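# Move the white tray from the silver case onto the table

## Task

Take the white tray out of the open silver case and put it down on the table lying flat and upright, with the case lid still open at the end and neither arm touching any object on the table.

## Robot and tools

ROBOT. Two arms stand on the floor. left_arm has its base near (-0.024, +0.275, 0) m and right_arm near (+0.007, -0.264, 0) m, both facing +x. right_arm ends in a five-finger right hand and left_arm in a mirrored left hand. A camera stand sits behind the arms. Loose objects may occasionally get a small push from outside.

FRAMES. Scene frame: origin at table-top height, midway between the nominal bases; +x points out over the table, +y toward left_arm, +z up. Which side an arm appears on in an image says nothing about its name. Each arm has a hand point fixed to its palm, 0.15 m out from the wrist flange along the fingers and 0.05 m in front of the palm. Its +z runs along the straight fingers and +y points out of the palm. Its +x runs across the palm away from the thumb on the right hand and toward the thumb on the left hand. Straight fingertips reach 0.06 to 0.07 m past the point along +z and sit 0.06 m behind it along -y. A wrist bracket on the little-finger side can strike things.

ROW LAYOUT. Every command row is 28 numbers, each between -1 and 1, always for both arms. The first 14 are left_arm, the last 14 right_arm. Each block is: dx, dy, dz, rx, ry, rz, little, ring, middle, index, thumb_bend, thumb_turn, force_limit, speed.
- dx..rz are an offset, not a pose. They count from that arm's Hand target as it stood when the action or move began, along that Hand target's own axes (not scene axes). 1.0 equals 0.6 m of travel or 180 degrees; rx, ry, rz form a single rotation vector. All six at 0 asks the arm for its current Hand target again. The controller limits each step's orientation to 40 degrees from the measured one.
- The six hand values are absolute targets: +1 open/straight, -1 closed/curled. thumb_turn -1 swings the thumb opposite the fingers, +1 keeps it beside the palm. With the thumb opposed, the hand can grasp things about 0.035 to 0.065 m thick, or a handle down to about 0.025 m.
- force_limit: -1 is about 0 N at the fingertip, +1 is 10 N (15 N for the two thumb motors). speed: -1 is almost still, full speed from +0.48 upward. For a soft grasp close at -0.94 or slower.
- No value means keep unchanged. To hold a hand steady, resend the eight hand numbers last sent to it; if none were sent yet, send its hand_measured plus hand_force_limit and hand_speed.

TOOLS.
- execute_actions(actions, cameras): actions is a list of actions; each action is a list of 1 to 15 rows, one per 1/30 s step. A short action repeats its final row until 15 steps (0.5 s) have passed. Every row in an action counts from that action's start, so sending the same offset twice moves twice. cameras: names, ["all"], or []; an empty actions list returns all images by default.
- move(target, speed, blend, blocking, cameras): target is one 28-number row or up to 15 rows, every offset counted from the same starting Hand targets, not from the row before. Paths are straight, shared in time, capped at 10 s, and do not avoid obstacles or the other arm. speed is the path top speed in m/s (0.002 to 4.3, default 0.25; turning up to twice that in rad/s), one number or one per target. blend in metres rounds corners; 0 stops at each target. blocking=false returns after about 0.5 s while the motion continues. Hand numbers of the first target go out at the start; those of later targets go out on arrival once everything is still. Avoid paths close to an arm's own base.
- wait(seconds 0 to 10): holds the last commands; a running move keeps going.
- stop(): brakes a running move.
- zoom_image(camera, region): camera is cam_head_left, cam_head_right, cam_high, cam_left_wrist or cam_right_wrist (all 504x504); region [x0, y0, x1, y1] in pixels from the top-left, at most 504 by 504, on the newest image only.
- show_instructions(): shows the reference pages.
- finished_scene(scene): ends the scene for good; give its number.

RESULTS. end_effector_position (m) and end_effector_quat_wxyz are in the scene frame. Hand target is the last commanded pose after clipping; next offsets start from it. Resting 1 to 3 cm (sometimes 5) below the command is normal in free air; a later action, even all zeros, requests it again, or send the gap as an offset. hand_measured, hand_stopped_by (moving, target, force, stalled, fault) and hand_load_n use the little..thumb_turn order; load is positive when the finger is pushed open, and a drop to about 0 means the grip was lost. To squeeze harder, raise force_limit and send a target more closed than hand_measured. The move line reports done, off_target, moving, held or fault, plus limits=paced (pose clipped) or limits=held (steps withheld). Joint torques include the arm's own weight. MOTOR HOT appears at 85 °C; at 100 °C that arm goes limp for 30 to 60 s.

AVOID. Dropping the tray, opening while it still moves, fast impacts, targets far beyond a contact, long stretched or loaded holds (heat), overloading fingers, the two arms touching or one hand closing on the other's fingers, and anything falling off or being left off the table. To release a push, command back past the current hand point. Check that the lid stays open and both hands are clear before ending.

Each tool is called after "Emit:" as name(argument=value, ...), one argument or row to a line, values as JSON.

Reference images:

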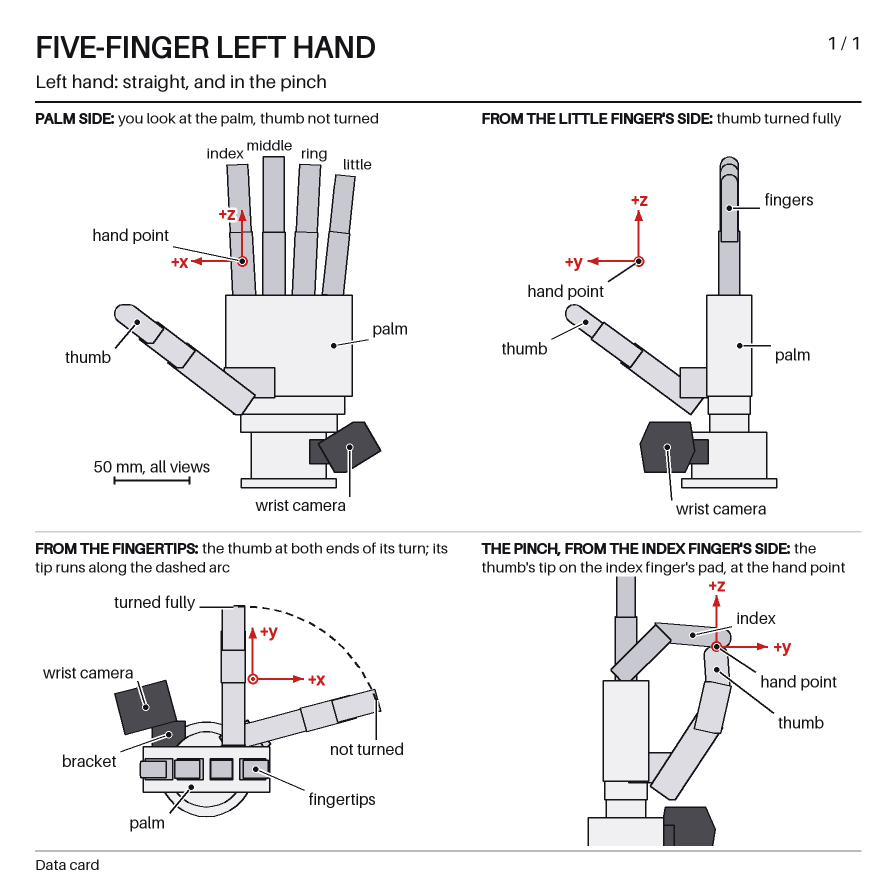

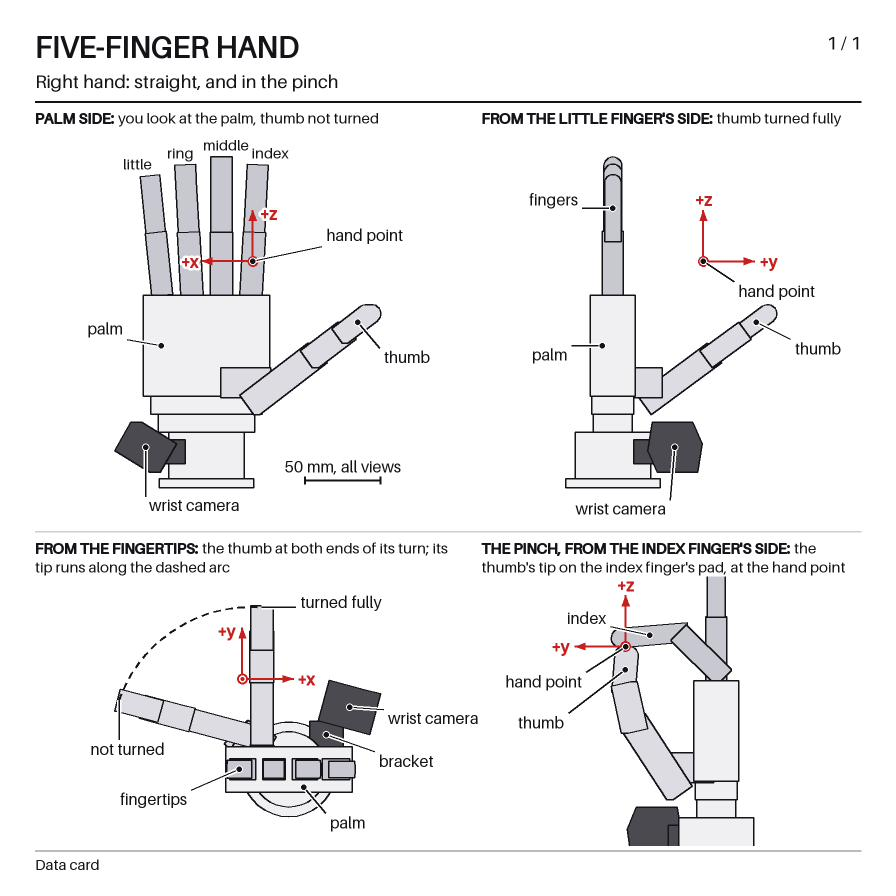

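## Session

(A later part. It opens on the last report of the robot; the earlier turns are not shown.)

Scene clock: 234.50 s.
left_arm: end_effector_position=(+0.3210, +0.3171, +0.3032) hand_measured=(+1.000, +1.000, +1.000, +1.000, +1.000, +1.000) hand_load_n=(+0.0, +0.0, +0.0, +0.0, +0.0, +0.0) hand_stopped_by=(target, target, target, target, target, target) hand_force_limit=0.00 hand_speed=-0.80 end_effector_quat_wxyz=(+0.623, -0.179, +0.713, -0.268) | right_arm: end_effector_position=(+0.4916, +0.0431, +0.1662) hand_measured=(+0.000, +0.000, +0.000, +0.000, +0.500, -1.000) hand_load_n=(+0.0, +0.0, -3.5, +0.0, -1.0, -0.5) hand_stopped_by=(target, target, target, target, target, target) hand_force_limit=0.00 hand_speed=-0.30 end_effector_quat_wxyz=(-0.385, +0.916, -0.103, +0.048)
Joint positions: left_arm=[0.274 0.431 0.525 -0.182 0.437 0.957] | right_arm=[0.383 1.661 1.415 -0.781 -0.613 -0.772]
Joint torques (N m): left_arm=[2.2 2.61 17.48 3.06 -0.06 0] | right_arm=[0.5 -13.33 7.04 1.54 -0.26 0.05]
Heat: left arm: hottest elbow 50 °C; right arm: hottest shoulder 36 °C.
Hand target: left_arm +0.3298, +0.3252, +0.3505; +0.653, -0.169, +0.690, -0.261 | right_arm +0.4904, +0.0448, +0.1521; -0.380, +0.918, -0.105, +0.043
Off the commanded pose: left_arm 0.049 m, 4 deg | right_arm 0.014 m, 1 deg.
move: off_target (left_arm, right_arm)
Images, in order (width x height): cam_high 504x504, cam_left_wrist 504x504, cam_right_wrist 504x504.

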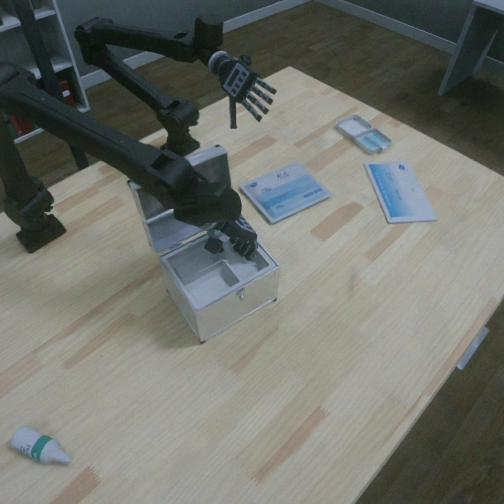

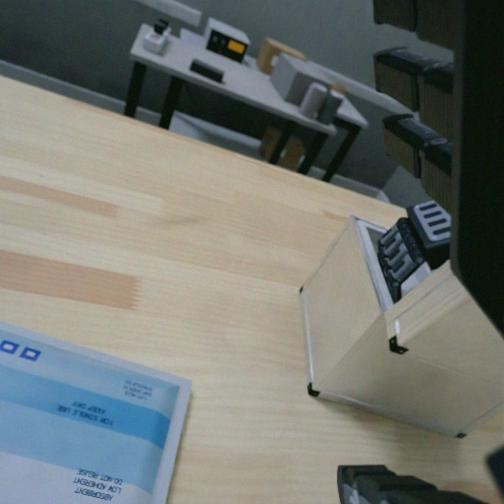

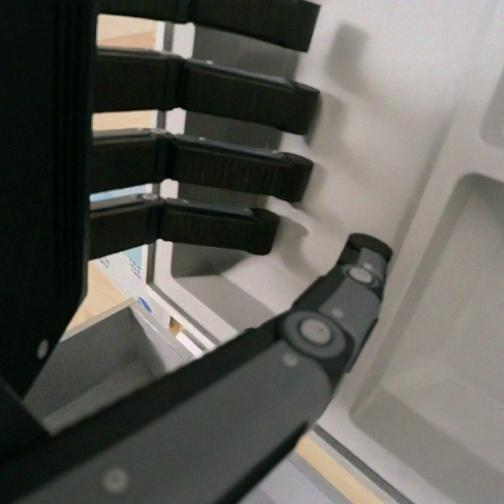

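Emit:
move(
  target=[
    [0, 0, 0, 0, 0, 0, 1, 1, 1, 1, 1, 1, 0, -0.8, 0, -0.053, -0.053, 0, 0, 0, 0, 0, 0, 0, 0.5, -1, 0, -0.3],
    [0, 0, 0, 0, 0, 0, 1, 1, 1, 1, 1, 1, 0, -0.8, 0.026, -0.0307, -0.0753, 0, 0, 0, 0, 0, 0, 0, 0.5, -1, 0, -0.3],
  ],
  cameras=["cam_high", "cam_right_wrist", "cam_left_wrist"],
  speed=0.1,
)

Emit:
zoom_image(
  camera="cam_right_wrist",
  region=[204, 0, 504, 400],
)

Emit:
zoom_image(
  camera="cam_left_wrist",
  region=[340, 180, 504, 344],
)

Scene clock: 248.80 s.
left_arm: end_effector_position=(+0.3210, +0.3171, +0.3032) hand_measured=(+1.000, +1.000, +1.000, +1.000, +1.000, +1.000) hand_load_n=(+0.0, +0.0, +0.0, +0.0, +0.0, +0.0) hand_stopped_by=(target, target, target, target, target, target) hand_force_limit=0.00 hand_speed=-0.80 end_effector_quat_wxyz=(+0.623, -0.179, +0.713, -0.268) | right_arm: end_effector_position=(+0.4809, +0.0387, +0.1791) hand_measured=(+0.000, +0.000, +0.000, +0.000, +0.498, -1.000) hand_load_n=(+0.0, +0.0, +0.0, +0.0, -4.5, +0.0) hand_stopped_by=(target, target, target, target, target, target) hand_force_limit=0.00 hand_speed=-0.30 end_effector_quat_wxyz=(-0.379, +0.920, -0.100, +0.022)
Joint positions: left_arm=[0.274 0.431 0.525 -0.182 0.437 0.957] | right_arm=[0.378 1.661 1.457 -0.885 -0.638 -0.8]
Joint torques (N m): left_arm=[2.14 2.78 17.52 3.1 -0.09 -0.01] | right_arm=[-2.9 -14.92 11.14 -0.18 -0.14 -0.09]
Heat: left arm: hottest elbow 51 °C; right arm: hottest shoulder 35 °C.
Hand target: left_arm +0.3298, +0.3252, +0.3505; +0.653, -0.169, +0.690, -0.261 | right_arm +0.5013, +0.0229, +0.1971; -0.380, +0.918, -0.105, +0.043
Off the commanded pose: left_arm 0.049 m, 4 deg | right_arm 0.032 m, 3 deg.
move: off_target (left_arm, right_arm)
Images, in order (width x height): cam_high 504x504, cam_left_wrist 504x504, cam_right_wrist 504x504.

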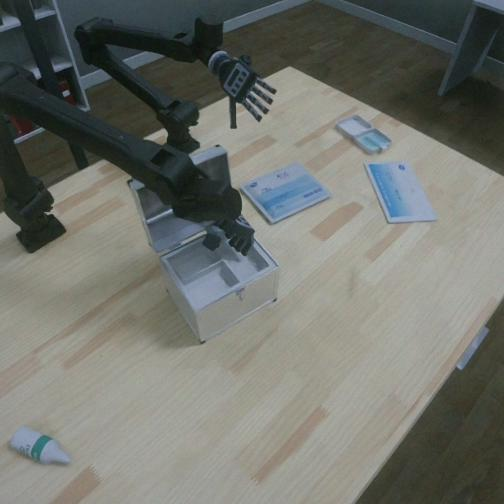

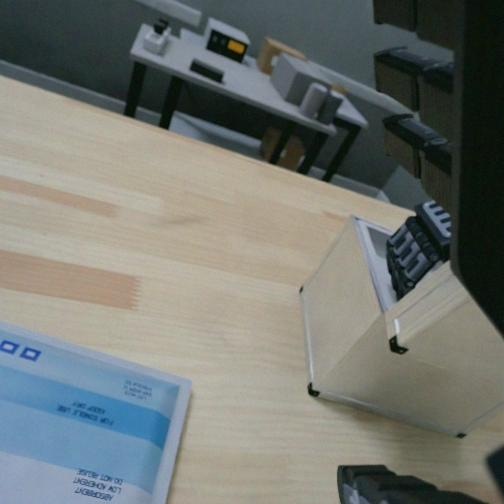

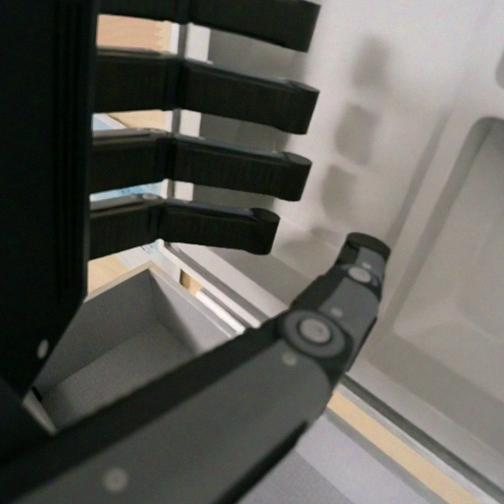

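Scaled by 1.260 from the camera's 504x504 image, which has a finer 720x720 frame.

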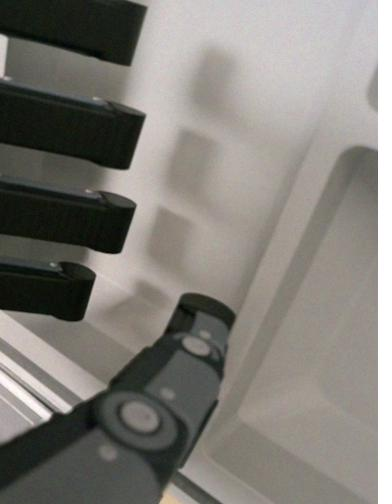

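Scaled by 3.073 from the camera's 504x504 image, which has a finer 720x720 frame.

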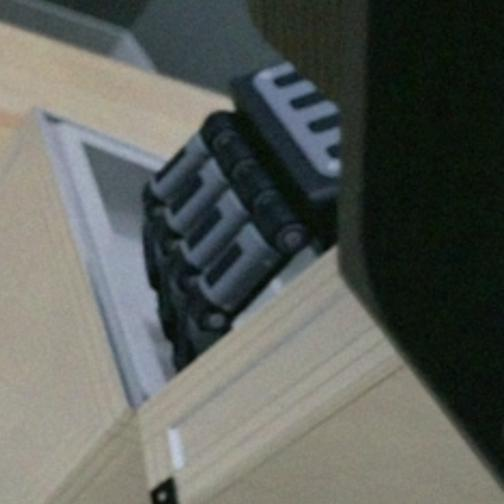

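Emit:
move(
  target=[
    [0, 0, 0, 0, 0, 0, 1, 1, 1, 1, 1, 1, 0, -0.8, -0.034, -0.0365, 0.006, 0, 0, 0, 0, 0, 0, 0, 0.5, -1, 0, -0.3],
    [0, 0, 0, 0, 0, 0, 1, 1, 1, 1, 1, 1, 0, -0.8, -0.034, -0.0837, -0.0413, 0, 0, 0, 0, 0, 0, 0, 0.5, -1, 0, -0.3],
    [0, 0, 0, 0, 0, 0, 1, 1, 1, 1, 1, 1, 0, -0.8, 0.007, -0.061, -0.064, 0, 0, 0, 0, 0, 0, 0, 0.5, -1, 0, -0.3],
  ],
  cameras=["cam_high", "cam_right_wrist", "cam_left_wrist"],
  speed=0.1,
)

Emit:
zoom_image(
  camera="cam_right_wrist",
  region=[204, 0, 504, 400],
)

Emit:
zoom_image(
  camera="cam_high",
  region=[130, 170, 290, 330],
)

Scene clock: 261.10 s.
left_arm: end_effector_position=(+0.3210, +0.3171, +0.3032) hand_measured=(+1.000, +1.000, +1.000, +1.000, +1.000, +1.000) hand_load_n=(+0.0, +0.0, +0.0, +0.0, +0.0, +0.0) hand_stopped_by=(target, target, target, target, target, target) hand_force_limit=0.00 hand_speed=-0.80 end_effector_quat_wxyz=(+0.623, -0.179, +0.713, -0.268) | right_arm: end_effector_position=(+0.4908, +0.0196, +0.2364) hand_measured=(+0.000, +0.000, +0.000, +0.000, +0.500, -1.000) hand_load_n=(+0.0, +0.0, +0.0, +0.0, +0.0, +0.0) hand_stopped_by=(target, target, target, target, target, target) hand_force_limit=0.00 hand_speed=-0.30 end_effector_quat_wxyz=(-0.374, +0.920, -0.111, +0.032)
Joint positions: left_arm=[0.274 0.431 0.525 -0.182 0.437 0.957] | right_arm=[0.344 1.638 1.583 -1.038 -0.63 -0.814]
Joint torques (N m): left_arm=[2.26 2.67 17.52 3.06 -0.08 -0.01] | right_arm=[-0.56 -13.22 11.97 0.36 -0.61 -0.05]
Heat: left arm: hottest elbow 51 °C; right arm: hottest shoulder 35 °C.
Hand target: left_arm +0.3298, +0.3252, +0.3505; +0.653, -0.169, +0.690, -0.261 | right_arm +0.5053, +0.0206, +0.2502; -0.380, +0.918, -0.105, +0.043
Off the commanded pose: left_arm 0.049 m, 4 deg | right_arm 0.020 m, 2 deg.
move: off_target (left_arm, right_arm)
Images, in order (width x height): cam_high 504x504, cam_left_wrist 504x504, cam_right_wrist 504x504.

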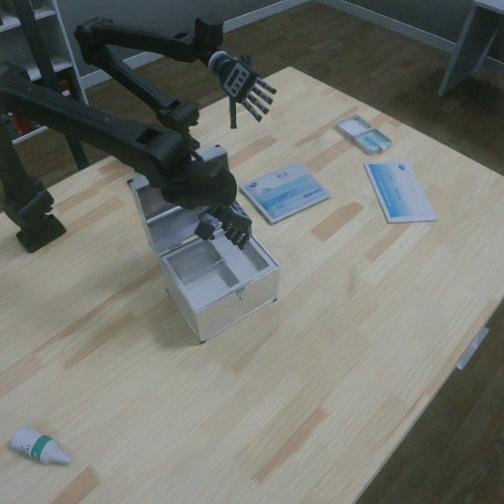

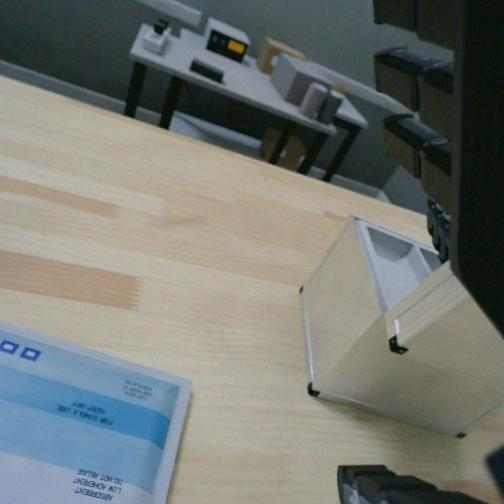

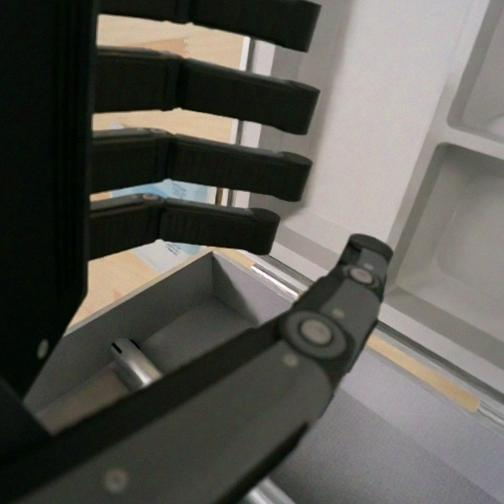

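Scaled by 1.260 from the camera's 504x504 image, which has a finer 720x720 frame.

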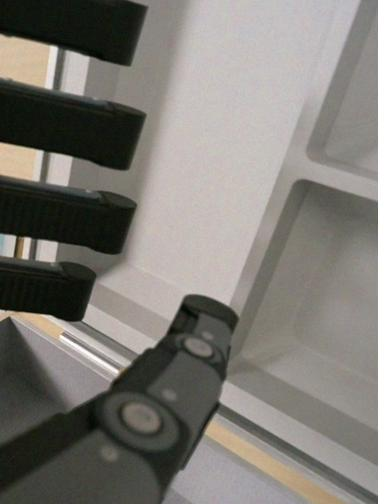

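Scaled by 3.150 from the camera's 504x504 image, which has a finer 720x720 frame.

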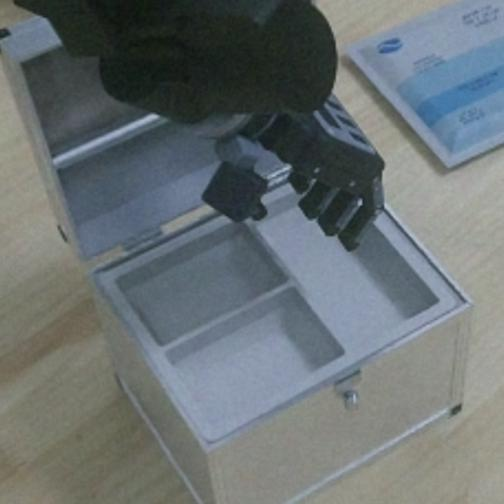

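Emit:
move(
  target=[0, 0, 0, 0, 0, 0, 1, 1, 1, 1, 1, 1, 0, -0.8, 0.02, 0.0088, -0.0088, 0, 0, 0, 0, 0, 0, 0, 0.8, -1, 0, -0.3],
  cameras=["cam_high", "cam_right_wrist", "cam_left_wrist"],
  speed=0.1,
)

Emit:
zoom_image(
  camera="cam_right_wrist",
  region=[204, 0, 504, 400],
)

Emit:
zoom_image(
  camera="cam_high",
  region=[130, 170, 290, 330],
)

Scene clock: 295.53 s.
left_arm: end_effector_position=(+0.3210, +0.3171, +0.3032) hand_measured=(+1.000, +1.000, +1.000, +1.000, +1.000, +1.000) hand_load_n=(+0.0, +0.0, +0.0, +0.0, +0.0, +0.0) hand_stopped_by=(target, target, target, target, target, target) hand_force_limit=0.00 hand_speed=-0.80 end_effector_quat_wxyz=(+0.623, -0.179, +0.713, -0.268) | right_arm: end_effector_position=(+0.4987, +0.0119, +0.2399) hand_measured=(+0.000, +0.000, +0.000, +0.000, +0.800, -1.000) hand_load_n=(+0.0, +0.0, +0.0, +0.0, +0.0, +0.0) hand_stopped_by=(target, target, target, target, target, target) hand_force_limit=0.00 hand_speed=-0.30 end_effector_quat_wxyz=(-0.376, +0.920, -0.108, +0.033)
Joint positions: left_arm=[0.274 0.431 0.525 -0.182 0.437 0.957] | right_arm=[0.324 1.65 1.608 -1.06 -0.641 -0.84]
Joint torques (N m): left_arm=[2.14 2.73 17.48 3.04 -0.08 -0.01] | right_arm=[-0.91 -12.57 12.25 0.36 -0.63 -0.03]
Heat: left arm: hottest elbow 52 °C; right arm: hottest elbow 37 °C.
Hand target: left_arm +0.3298, +0.3252, +0.3505; +0.653, -0.169, +0.690, -0.261 | right_arm +0.5152, +0.0108, +0.2502; -0.380, +0.918, -0.105, +0.043
Off the commanded pose: left_arm 0.049 m, 4 deg | right_arm 0.020 m, 1 deg.
move: off_target (left_arm, right_arm)
Images, in order (width x height): cam_high 504x504, cam_left_wrist 504x504, cam_right_wrist 504x504.

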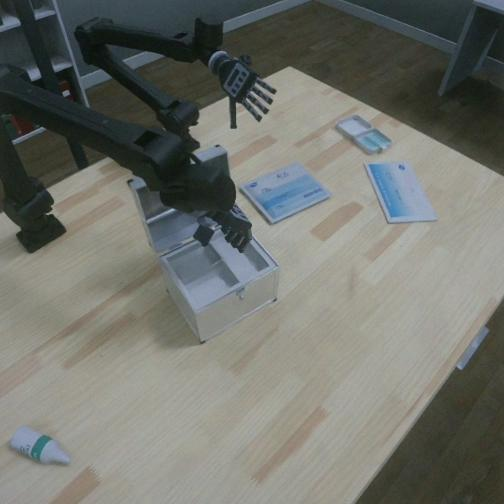

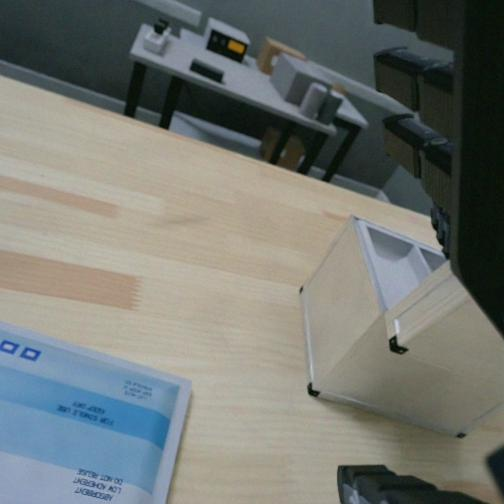

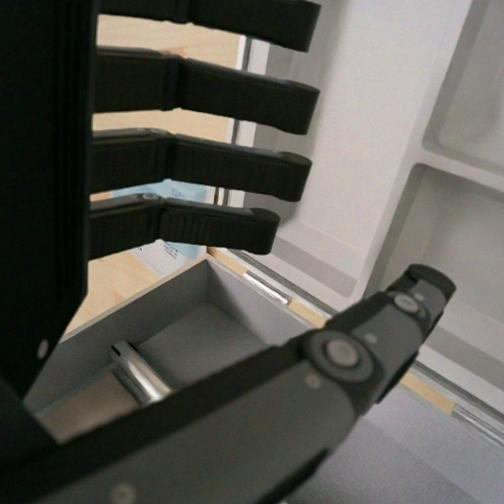

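Scaled by 1.260 from the camera's 504x504 image, which has a finer 720x720 frame.

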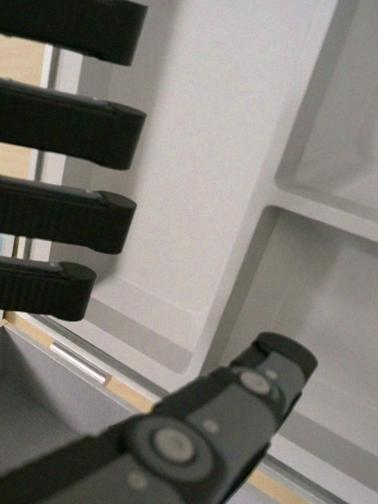

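Scaled by 3.150 from the camera's 504x504 image, which has a finer 720x720 frame.

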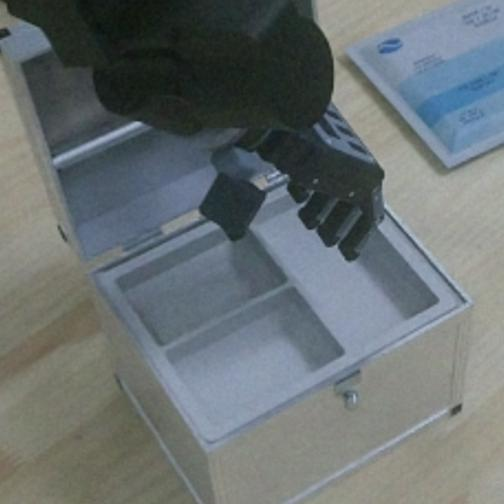

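Emit:
move(
  target=[0, 0, 0, 0, 0, 0, 1, 1, 1, 1, 1, 1, 0, -0.8, -0.0162, 0.055, 0.05, 0, 0, 0, 0, 0, 0, 0, 0.8, -1, 0, -0.3],
  cameras=["cam_right_wrist"],
  speed=0.08,
)

Emit:
zoom_image(
  camera="cam_right_wrist",
  region=[204, 0, 504, 400],
)

Scene clock: 303.60 s.
left_arm: end_effector_position=(+0.3210, +0.3171, +0.3032) hand_measured=(+1.000, +1.000, +1.000, +1.000, +1.000, +1.000) hand_load_n=(+0.0, +0.0, +0.0, +0.0, +0.0, +0.0) hand_stopped_by=(target, target, target, target, target, target) hand_force_limit=0.00 hand_speed=-0.80 end_effector_quat_wxyz=(+0.623, -0.179, +0.713, -0.268) | right_arm: end_effector_position=(+0.4977, +0.0115, +0.2079) hand_measured=(+0.000, +0.000, +0.000, +0.000, +0.800, -1.000) hand_load_n=(+0.0, +0.0, +0.0, +0.0, +0.0, +0.0) hand_stopped_by=(target, target, target, target, target, target) hand_force_limit=0.00 hand_speed=-0.30 end_effector_quat_wxyz=(-0.377, +0.919, -0.106, +0.036)
Joint positions: left_arm=[0.274 0.431 0.525 -0.182 0.437 0.957] | right_arm=[0.324 1.65 1.523 -0.968 -0.641 -0.84]
Joint torques (N m): left_arm=[2.26 2.78 17.48 3.06 -0.09 -0.01] | right_arm=[-0.38 -14.15 8.36 1.48 -0.51 0.01]
Motor temperatures (°C): left_arm=[29 29 53 28 27 28] | right_arm=[30 34 38 30 29 25]
Heat: left arm: hottest elbow 53 °C; right arm: hottest elbow 38 °C.
Hand target: left_arm +0.3298, +0.3252, +0.3505; +0.653, -0.169, +0.690, -0.261 | right_arm +0.5052, +0.0109, +0.2056; -0.380, +0.918, -0.105, +0.043
Off the commanded pose: left_arm 0.049 m, 4 deg | right_arm 0.008 m, 1 deg.
move: off_target (left_arm)
Images, in order (width x height): cam_right_wrist 504x504.

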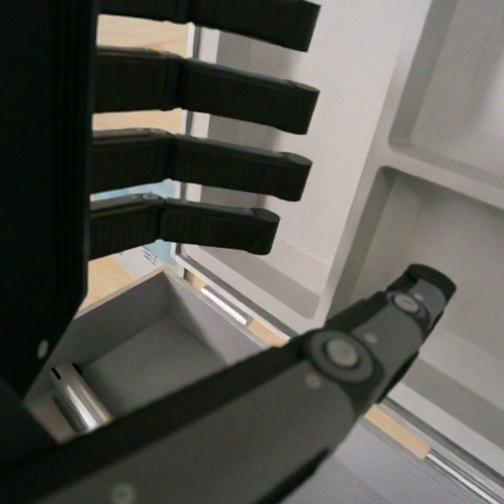

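Scaled by 1.260 from the camera's 504x504 image, which has a finer 720x720 frame.

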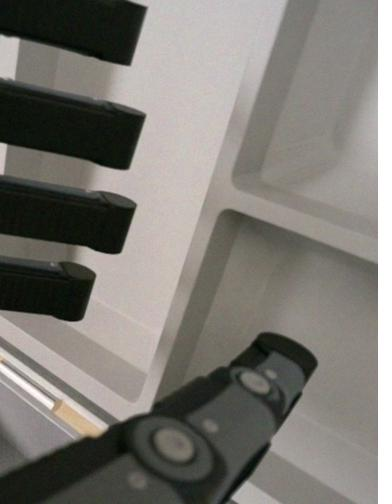

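Emit:
execute_actions(
  actions=[],
)

Emit:
zoom_image(
  camera="cam_head_right",
  region=[230, 120, 350, 240],
)

Emit:
zoom_image(
  camera="cam_high",
  region=[130, 170, 290, 330],
)

Emit:
zoom_image(
  camera="cam_head_left",
  region=[230, 120, 370, 260],
)

Scene clock: 312.23 s.
left_arm: end_effector_position=(+0.3210, +0.3171, +0.3032) hand_measured=(+1.000, +1.000, +1.000, +1.000, +1.000, +1.000) hand_load_n=(+0.0, +0.0, +0.0, +0.0, +0.0, +0.0) hand_stopped_by=(target, target, target, target, target, target) hand_force_limit=0.00 hand_speed=-0.80 end_effector_quat_wxyz=(+0.623, -0.179, +0.713, -0.268) | right_arm: end_effector_position=(+0.4978, +0.0115, +0.2079) hand_measured=(+0.000, +0.000, +0.000, +0.000, +0.800, -1.000) hand_load_n=(+0.0, +0.0, +0.0, +0.0, +0.0, +0.0) hand_stopped_by=(target, target, target, target, target, target) hand_force_limit=0.00 hand_speed=-0.30 end_effector_quat_wxyz=(-0.377, +0.919, -0.106, +0.036)
Joint positions: left_arm=[0.274 0.431 0.525 -0.182 0.437 0.957] | right_arm=[0.324 1.65 1.523 -0.968 -0.641 -0.84]
Joint velocities: within noise
Joint torques (N m): left_arm=[2.2 2.67 17.52 3.06 -0.09 -0.01] | right_arm=[-0.38 -13.86 8.36 1.47 -0.51 0.01]
Motor temperatures (°C): left_arm=[29 29 53 28 27 28] | right_arm=[30 34 37 30 29 25]
Heat: left arm: hottest elbow 53 °C; right arm: hottest elbow 37 °C.
Hand target: left_arm +0.3298, +0.3252, +0.3505; +0.653, -0.169, +0.690, -0.261 | right_arm +0.5052, +0.0109, +0.2056; -0.380, +0.918, -0.105, +0.043
Off the commanded pose: left_arm 0.049 m, 4 deg | right_arm 0.008 m, 1 deg.

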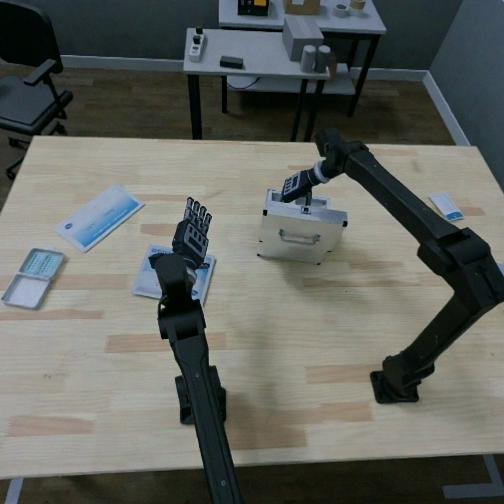

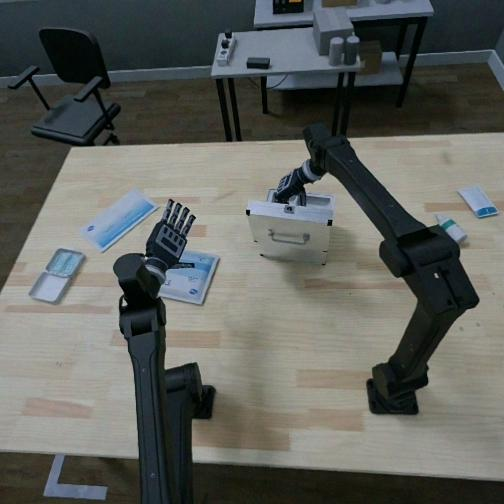

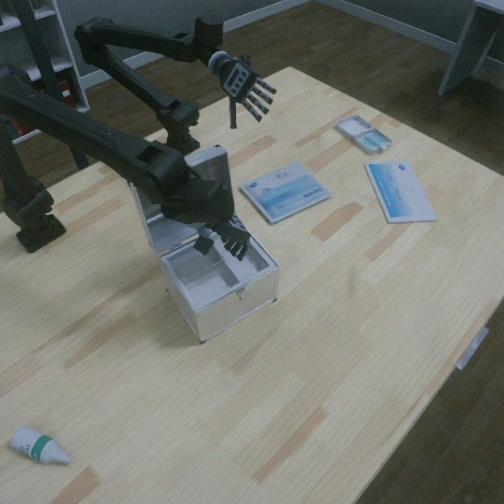

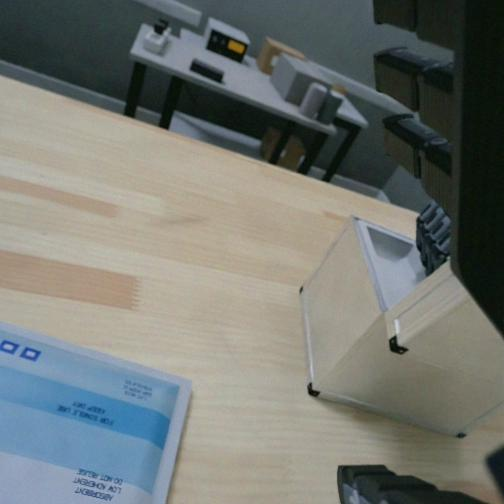

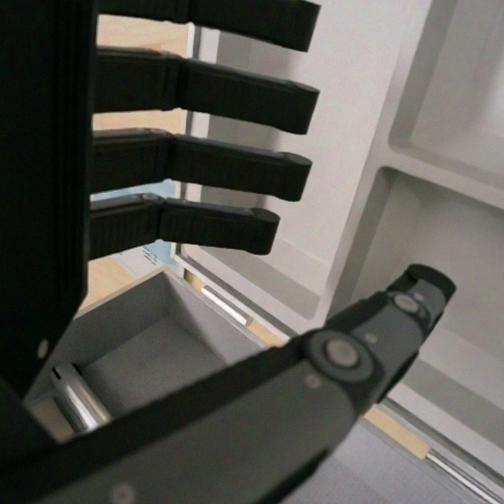

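Scaled by 4.200 from the camera's 504x504 image, which has a finer 720x720 frame.

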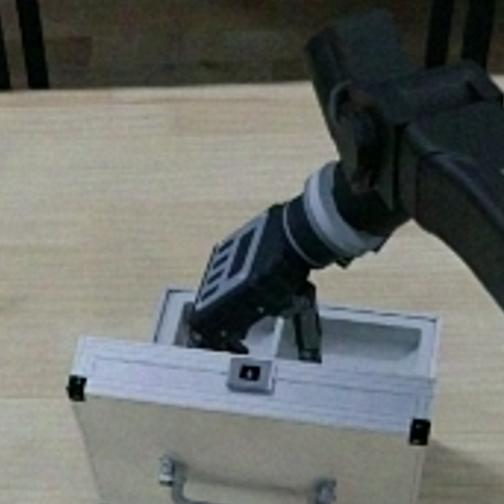

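Scaled by 3.150 from the camera's 504x504 image, which has a finer 720x720 frame.

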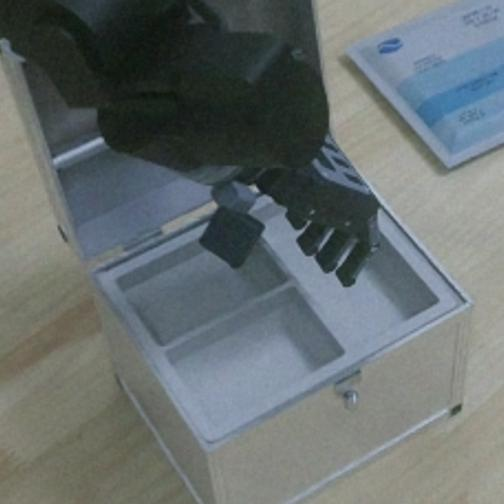

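Scaled by 3.600 from the camera's 504x504 image, which has a finer 720x720 frame.

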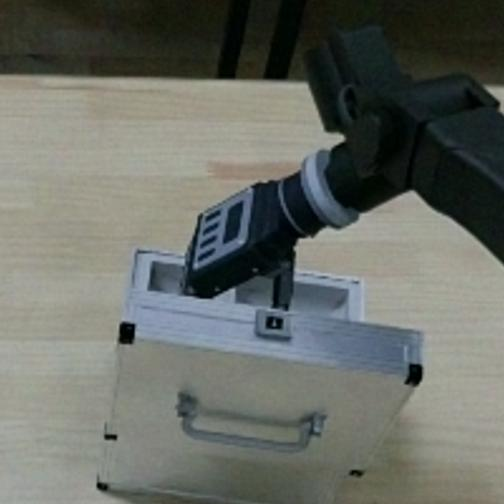

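Emit:
move(
  target=[0, 0, 0, 0, 0, 0, 1, 1, 1, 1, 1, 1, 0, -0.8, 0, 0.02, 0.02, 0, 0, 0, 0, 0, 0, 0, 0.8, -1, 0, -0.3],
  cameras=["cam_right_wrist"],
  speed=0.06,
)

Emit:
move(
  target=[0, 0, 0, 0, 0, 0, 1, 1, 1, 1, 1, 1, 0, -0.8, 0, 0.014, 0.014, 0, 0, 0, 0, 0, 0, 0, 0.8, -1, 0, -0.3],
  cameras=["cam_right_wrist", "cam_head_right"],
  speed=0.06,
)

Emit:
zoom_image(
  camera="cam_head_right",
  region=[230, 120, 350, 240],
)

Scene clock: 319.07 s.
left_arm: end_effector_position=(+0.3210, +0.3171, +0.3032) hand_measured=(+1.000, +1.000, +1.000, +1.000, +1.000, +1.000) hand_load_n=(+0.0, +0.0, +0.0, +0.5, +0.0, +0.0) hand_stopped_by=(target, target, target, target, target, target) hand_force_limit=0.00 hand_speed=-0.80 end_effector_quat_wxyz=(+0.623, -0.179, +0.713, -0.268) | right_arm: end_effector_position=(+0.4977, +0.0115, +0.1949) hand_measured=(+0.000, +0.000, +0.000, +0.000, +0.800, -1.000) hand_load_n=(+0.0, +0.0, +0.0, +0.0, +0.0, +0.0) hand_stopped_by=(target, target, target, target, target, target) hand_force_limit=0.00 hand_speed=-0.30 end_effector_quat_wxyz=(-0.379, +0.919, -0.105, +0.039)
Joint positions: left_arm=[0.274 0.431 0.525 -0.182 0.437 0.957] | right_arm=[0.324 1.65 1.487 -0.925 -0.641 -0.84]
Joint torques (N m): left_arm=[2.14 2.78 17.51 3.02 -0.09 -0.01] | right_arm=[-0.44 -13.27 8.24 1.47 -0.52 0.01]
Heat: left arm: hottest elbow 53 °C; right arm: hottest elbow 36 °C.
Hand target: left_arm +0.3298, +0.3252, +0.3505; +0.653, -0.169, +0.690, -0.261 | right_arm +0.5052, +0.0109, +0.1886; -0.380, +0.918, -0.105, +0.043
Off the commanded pose: left_arm 0.049 m, 4 deg | right_arm 0.010 m, 0 deg.
move: off_target (left_arm)
Images, in order (width x height): cam_right_wrist 504x504.

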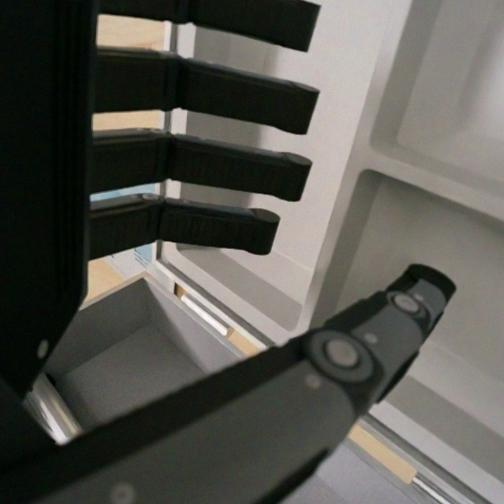

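Scene clock: 319.97 s.
left_arm: end_effector_position=(+0.3210, +0.3171, +0.3032) hand_measured=(+1.000, +1.000, +1.000, +1.000, +1.000, +1.000) hand_load_n=(+0.0, +0.0, +0.0, +0.0, +0.0, +0.0) hand_stopped_by=(target, target, target, target, target, target) hand_force_limit=0.00 hand_speed=-0.80 end_effector_quat_wxyz=(+0.623, -0.179, +0.713, -0.268) | right_arm: end_effector_position=(+0.4974, +0.0114, +0.1861) hand_measured=(+0.000, +0.000, +0.000, +0.000, +0.800, -1.000) hand_load_n=(+0.0, +0.0, +0.0, +0.0, +0.0, +0.0) hand_stopped_by=(target, target, target, target, target, target) hand_force_limit=0.00 hand_speed=-0.30 end_effector_quat_wxyz=(-0.380, +0.918, -0.104, +0.042)
Joint positions: left_arm=[0.274 0.431 0.525 -0.182 0.437 0.957] | right_arm=[0.324 1.65 1.463 -0.895 -0.641 -0.84]
Joint torques (N m): left_arm=[2.2 2.73 17.52 3.03 -0.08 -0.01] | right_arm=[-0.38 -12.75 8.18 1.61 -0.52 0.02]
Heat: left arm: hottest elbow 53 °C; right arm: hottest elbow 36 °C.
Hand target: left_arm +0.3298, +0.3252, +0.3505; +0.653, -0.169, +0.690, -0.261 | right_arm +0.5051, +0.0109, +0.1766; -0.380, +0.918, -0.105, +0.043
Off the commanded pose: left_arm 0.049 m, 4 deg | right_arm 0.012 m, 0 deg.
move: off_target (left_arm, right_arm)
Images, in order (width x height): cam_head_right 504x504, cam_right_wrist 504x504.

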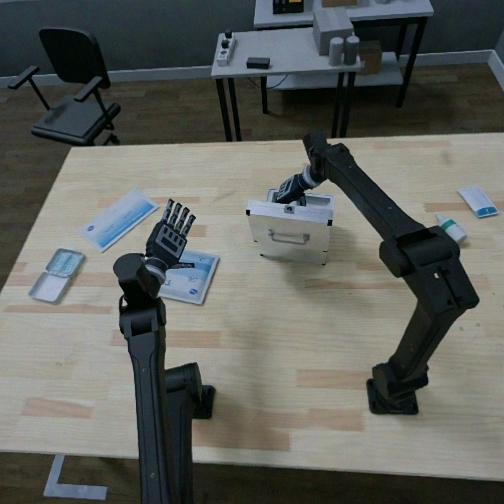

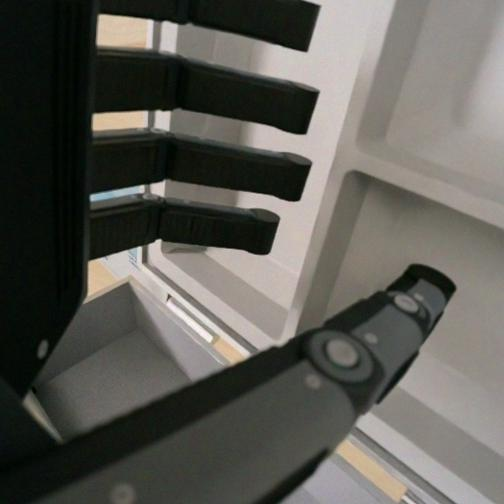

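Scaled by 4.200 from the camera's 504x504 image, which has a finer 720x720 frame.

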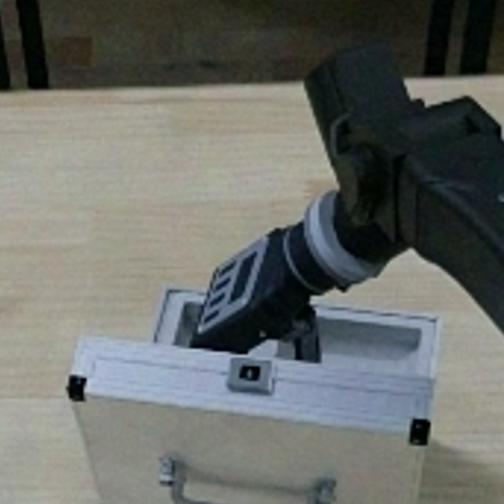

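Emit:
move(
  target=[0, 0, 0, 0, 0, 0, 1, 1, 1, 1, 1, 1, 0, -0.8, 0, 0.016, 0.016, 0, 0, 0, 0, 0, 0, 0, 0.8, -1, 0, -0.3],
  cameras=["cam_right_wrist"],
  speed=0.05,
)

Emit:
zoom_image(
  camera="cam_right_wrist",
  region=[204, 0, 504, 400],
)

Scene clock: 348.70 s.
left_arm: end_effector_position=(+0.3210, +0.3171, +0.3032) hand_measured=(+1.000, +1.000, +1.000, +1.000, +1.000, +1.000) hand_load_n=(+0.0, -0.5, +0.0, +0.0, +0.0, +0.0) hand_stopped_by=(target, target, target, target, target, target) hand_force_limit=0.00 hand_speed=-0.80 end_effector_quat_wxyz=(+0.623, -0.179, +0.713, -0.268) | right_arm: end_effector_position=(+0.4973, +0.0114, +0.1733) hand_measured=(+0.000, +0.000, +0.000, +0.000, +0.800, -1.000) hand_load_n=(+0.0, +0.0, +0.0, +0.0, +0.0, +0.0) hand_stopped_by=(target, target, target, target, target, target) hand_force_limit=0.00 hand_speed=-0.30 end_effector_quat_wxyz=(-0.380, +0.918, -0.104, +0.042)
Joint positions: left_arm=[0.274 0.431 0.525 -0.182 0.437 0.957] | right_arm=[0.324 1.656 1.436 -0.861 -0.641 -0.84]
Joint torques (N m): left_arm=[2.37 2.67 17.52 3.03 -0.08 0] | right_arm=[-0.38 -12.63 8.18 1.5 -0.51 0.01]
Heat: left arm: hottest elbow 54 °C; right arm: hottest elbow 37 °C.
Hand target: left_arm +0.3298, +0.3252, +0.3505; +0.653, -0.169, +0.690, -0.261 | right_arm +0.5052, +0.0109, +0.1632; -0.380, +0.918, -0.105, +0.043
Off the commanded pose: left_arm 0.049 m, 4 deg | right_arm 0.013 m, 0 deg.
move: off_target (left_arm, right_arm)
Images, in order (width x height): cam_right_wrist 504x504.

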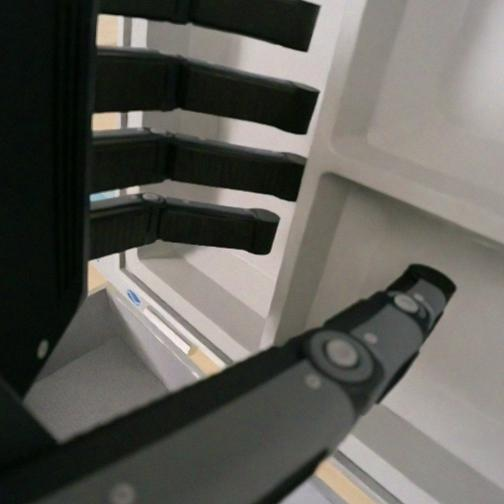

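Scaled by 1.260 from the camera's 504x504 image, which has a finer 720x720 frame.

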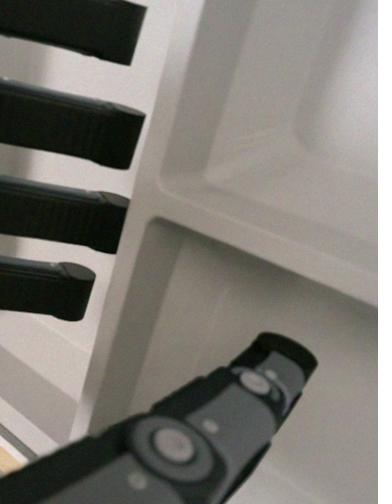

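Emit:
move(
  target=[0, 0, 0, 0, 0, 0, 1, 1, 1, 1, 1, 1, 0, -0.8, 0, 0, 0, 0, 0, 0, -0.8, -0.8, -0.8, -0.8, -0.3, -1, -0.5, -0.92],
  cameras=["cam_right_wrist"],
  speed=0.05,
)

Emit:
wait(
  seconds=3,
  cameras=["cam_right_wrist", "cam_high"],
)

Scene clock: 359.13 s.
left_arm: end_effector_position=(+0.3210, +0.3171, +0.3032) hand_measured=(+1.000, +1.000, +1.000, +1.000, +1.000, +1.000) hand_load_n=(+0.0, +0.0, +0.0, +0.0, +0.0, +0.0) hand_stopped_by=(target, target, target, target, target, target) hand_force_limit=0.00 hand_speed=-0.80 end_effector_quat_wxyz=(+0.623, -0.179, +0.713, -0.268) | right_arm: end_effector_position=(+0.4990, +0.0130, +0.1721) hand_measured=(-0.418, -0.268, -0.194, -0.320, +0.368, -1.000) hand_load_n=(+2.5, +0.0, +0.0, +0.5, +4.0, +0.5) hand_stopped_by=(force, force, force, force, force, target) hand_force_limit=-0.50 hand_speed=-0.92 end_effector_quat_wxyz=(-0.384, +0.917, -0.100, +0.043)
Joint positions: left_arm=[0.274 0.431 0.525 -0.182 0.437 0.957] | right_arm=[0.324 1.66 1.436 -0.852 -0.648 -0.846]
Joint torques (N m): left_arm=[2.14 2.84 17.48 3.1 -0.08 -0.01] | right_arm=[-0.38 -12.98 8.18 1.2 -0.24 0.06]
Heat: left arm: hottest elbow 54 °C; right arm: hottest elbow 37 °C.
Hand target: left_arm +0.3298, +0.3252, +0.3505; +0.653, -0.169, +0.690, -0.261 | right_arm +0.5051, +0.0109, +0.1632; -0.380, +0.918, -0.105, +0.043
Off the commanded pose: left_arm 0.049 m, 4 deg | right_arm 0.011 m, 1 deg.
move: off_target (left_arm, right_arm)
Images, in order (width x height): cam_right_wrist 504x504.

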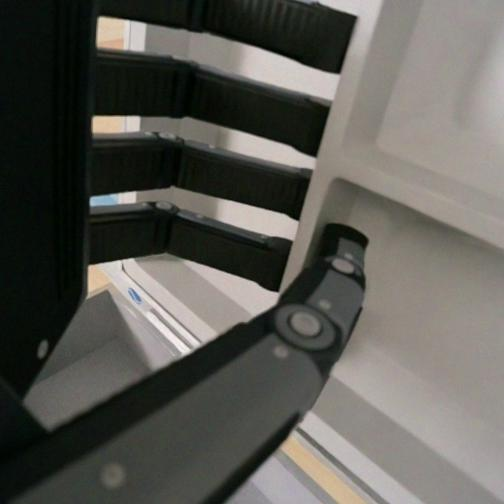

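Scene clock: 362.13 s.
left_arm: end_effector_position=(+0.3210, +0.3171, +0.3032) hand_measured=(+1.000, +1.000, +1.000, +1.000, +1.000, +1.000) hand_load_n=(+0.0, +0.0, +0.0, +0.0, +0.0, +0.0) hand_stopped_by=(target, target, target, target, target, target) hand_force_limit=0.00 hand_speed=-0.80 end_effector_quat_wxyz=(+0.623, -0.179, +0.713, -0.268) | right_arm: end_effector_position=(+0.4990, +0.0130, +0.1721) hand_measured=(-0.418, -0.268, -0.194, -0.320, +0.368, -1.000) hand_load_n=(+2.5, +0.0, +0.0, +0.5, +4.5, +0.5) hand_stopped_by=(force, force, force, force, force, target) hand_force_limit=-0.50 hand_speed=-0.92 end_effector_quat_wxyz=(-0.384, +0.917, -0.100, +0.043)
Joint positions: left_arm=[0.274 0.431 0.525 -0.182 0.437 0.957] | right_arm=[0.324 1.66 1.436 -0.852 -0.648 -0.846]
Joint torques (N m): left_arm=[2.08 2.67 17.48 3.06 -0.08 -0.01] | right_arm=[-0.38 -13.04 8.2 1.2 -0.24 0.07]
Heat: left arm: hottest elbow 54 °C; right arm: hottest elbow 36 °C.
Hand target: left_arm +0.3298, +0.3252, +0.3505; +0.653, -0.169, +0.690, -0.261 | right_arm +0.5051, +0.0109, +0.1632; -0.380, +0.918, -0.105, +0.043
Off the commanded pose: left_arm 0.049 m, 4 deg | right_arm 0.011 m, 1 deg.
wait: 3.00 s; at rest by 0.17 s
Images, in order (width x height): cam_high 504x504, cam_right_wrist 504x504.

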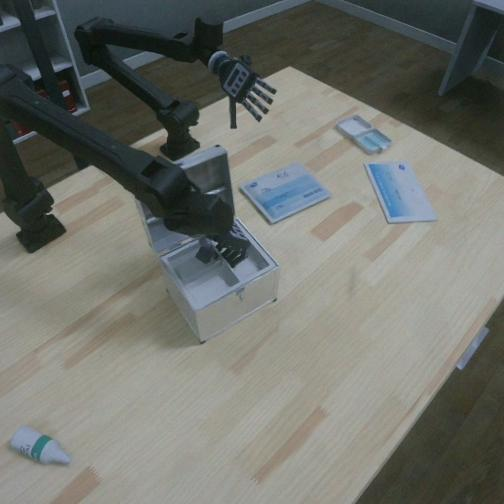

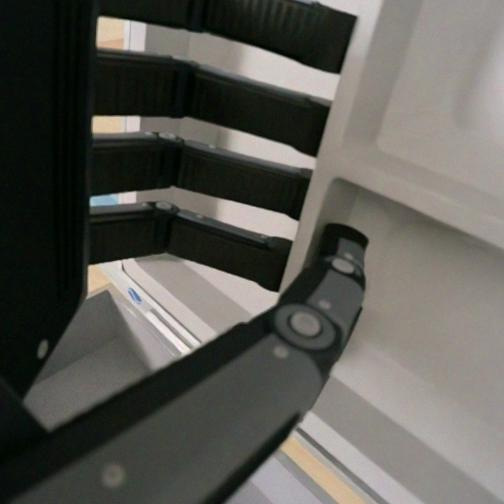

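Emit:
move(
  target=[0, 0, 0, 0, 0, 0, 1, 1, 1, 1, 1, 1, 0, -0.8, 0, 0, 0, 0, 0, 0, -0.85, -0.85, -0.85, -0.85, -0.35, -1, 0.1, -0.92],
  cameras=["cam_right_wrist"],
  speed=0.05,
)

Scene clock: 369.30 s.
left_arm: end_effector_position=(+0.3210, +0.3171, +0.3032) hand_measured=(+1.000, +1.000, +1.000, +1.000, +1.000, +1.000) hand_load_n=(+0.0, +0.0, +0.0, +0.0, -0.5, +0.0) hand_stopped_by=(target, target, target, target, target, target) hand_force_limit=0.00 hand_speed=-0.80 end_effector_quat_wxyz=(+0.623, -0.179, +0.713, -0.268) | right_arm: end_effector_position=(+0.4997, +0.0135, +0.1720) hand_measured=(-0.850, -0.310, -0.244, -0.334, +0.362, -1.000) hand_load_n=(+0.0, +5.0, +7.5, +3.0, +9.5, +0.5) hand_stopped_by=(target, force, force, force, force, target) hand_force_limit=0.10 hand_speed=-0.92 end_effector_quat_wxyz=(-0.385, +0.917, -0.096, +0.044)
Joint positions: left_arm=[0.274 0.431 0.525 -0.182 0.437 0.957] | right_arm=[0.324 1.661 1.436 -0.85 -0.651 -0.852]
Joint torques (N m): left_arm=[2.14 2.78 17.5 3.07 -0.08 -0.01] | right_arm=[-0.38 -13.1 8.2 1.1 -0.11 0.12]
Heat: left arm: hottest elbow 54 °C; right arm: hottest elbow 36 °C.
Hand target: left_arm +0.3298, +0.3252, +0.3505; +0.653, -0.169, +0.690, -0.261 | right_arm +0.5051, +0.0108, +0.1632; -0.380, +0.918, -0.105, +0.043
Off the commanded pose: left_arm 0.049 m, 4 deg | right_arm 0.011 m, 1 deg.
move: off_target (left_arm, right_arm)
Images, in order (width x height): cam_right_wrist 504x504.

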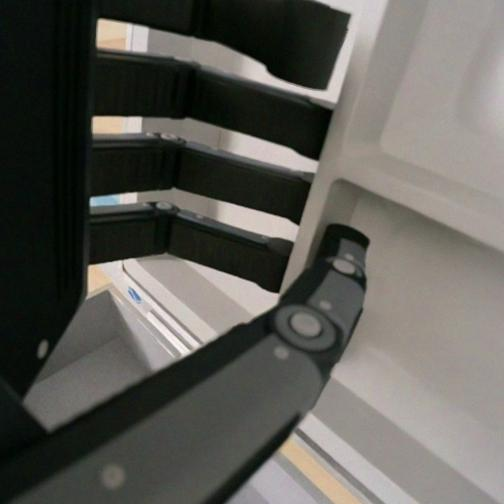

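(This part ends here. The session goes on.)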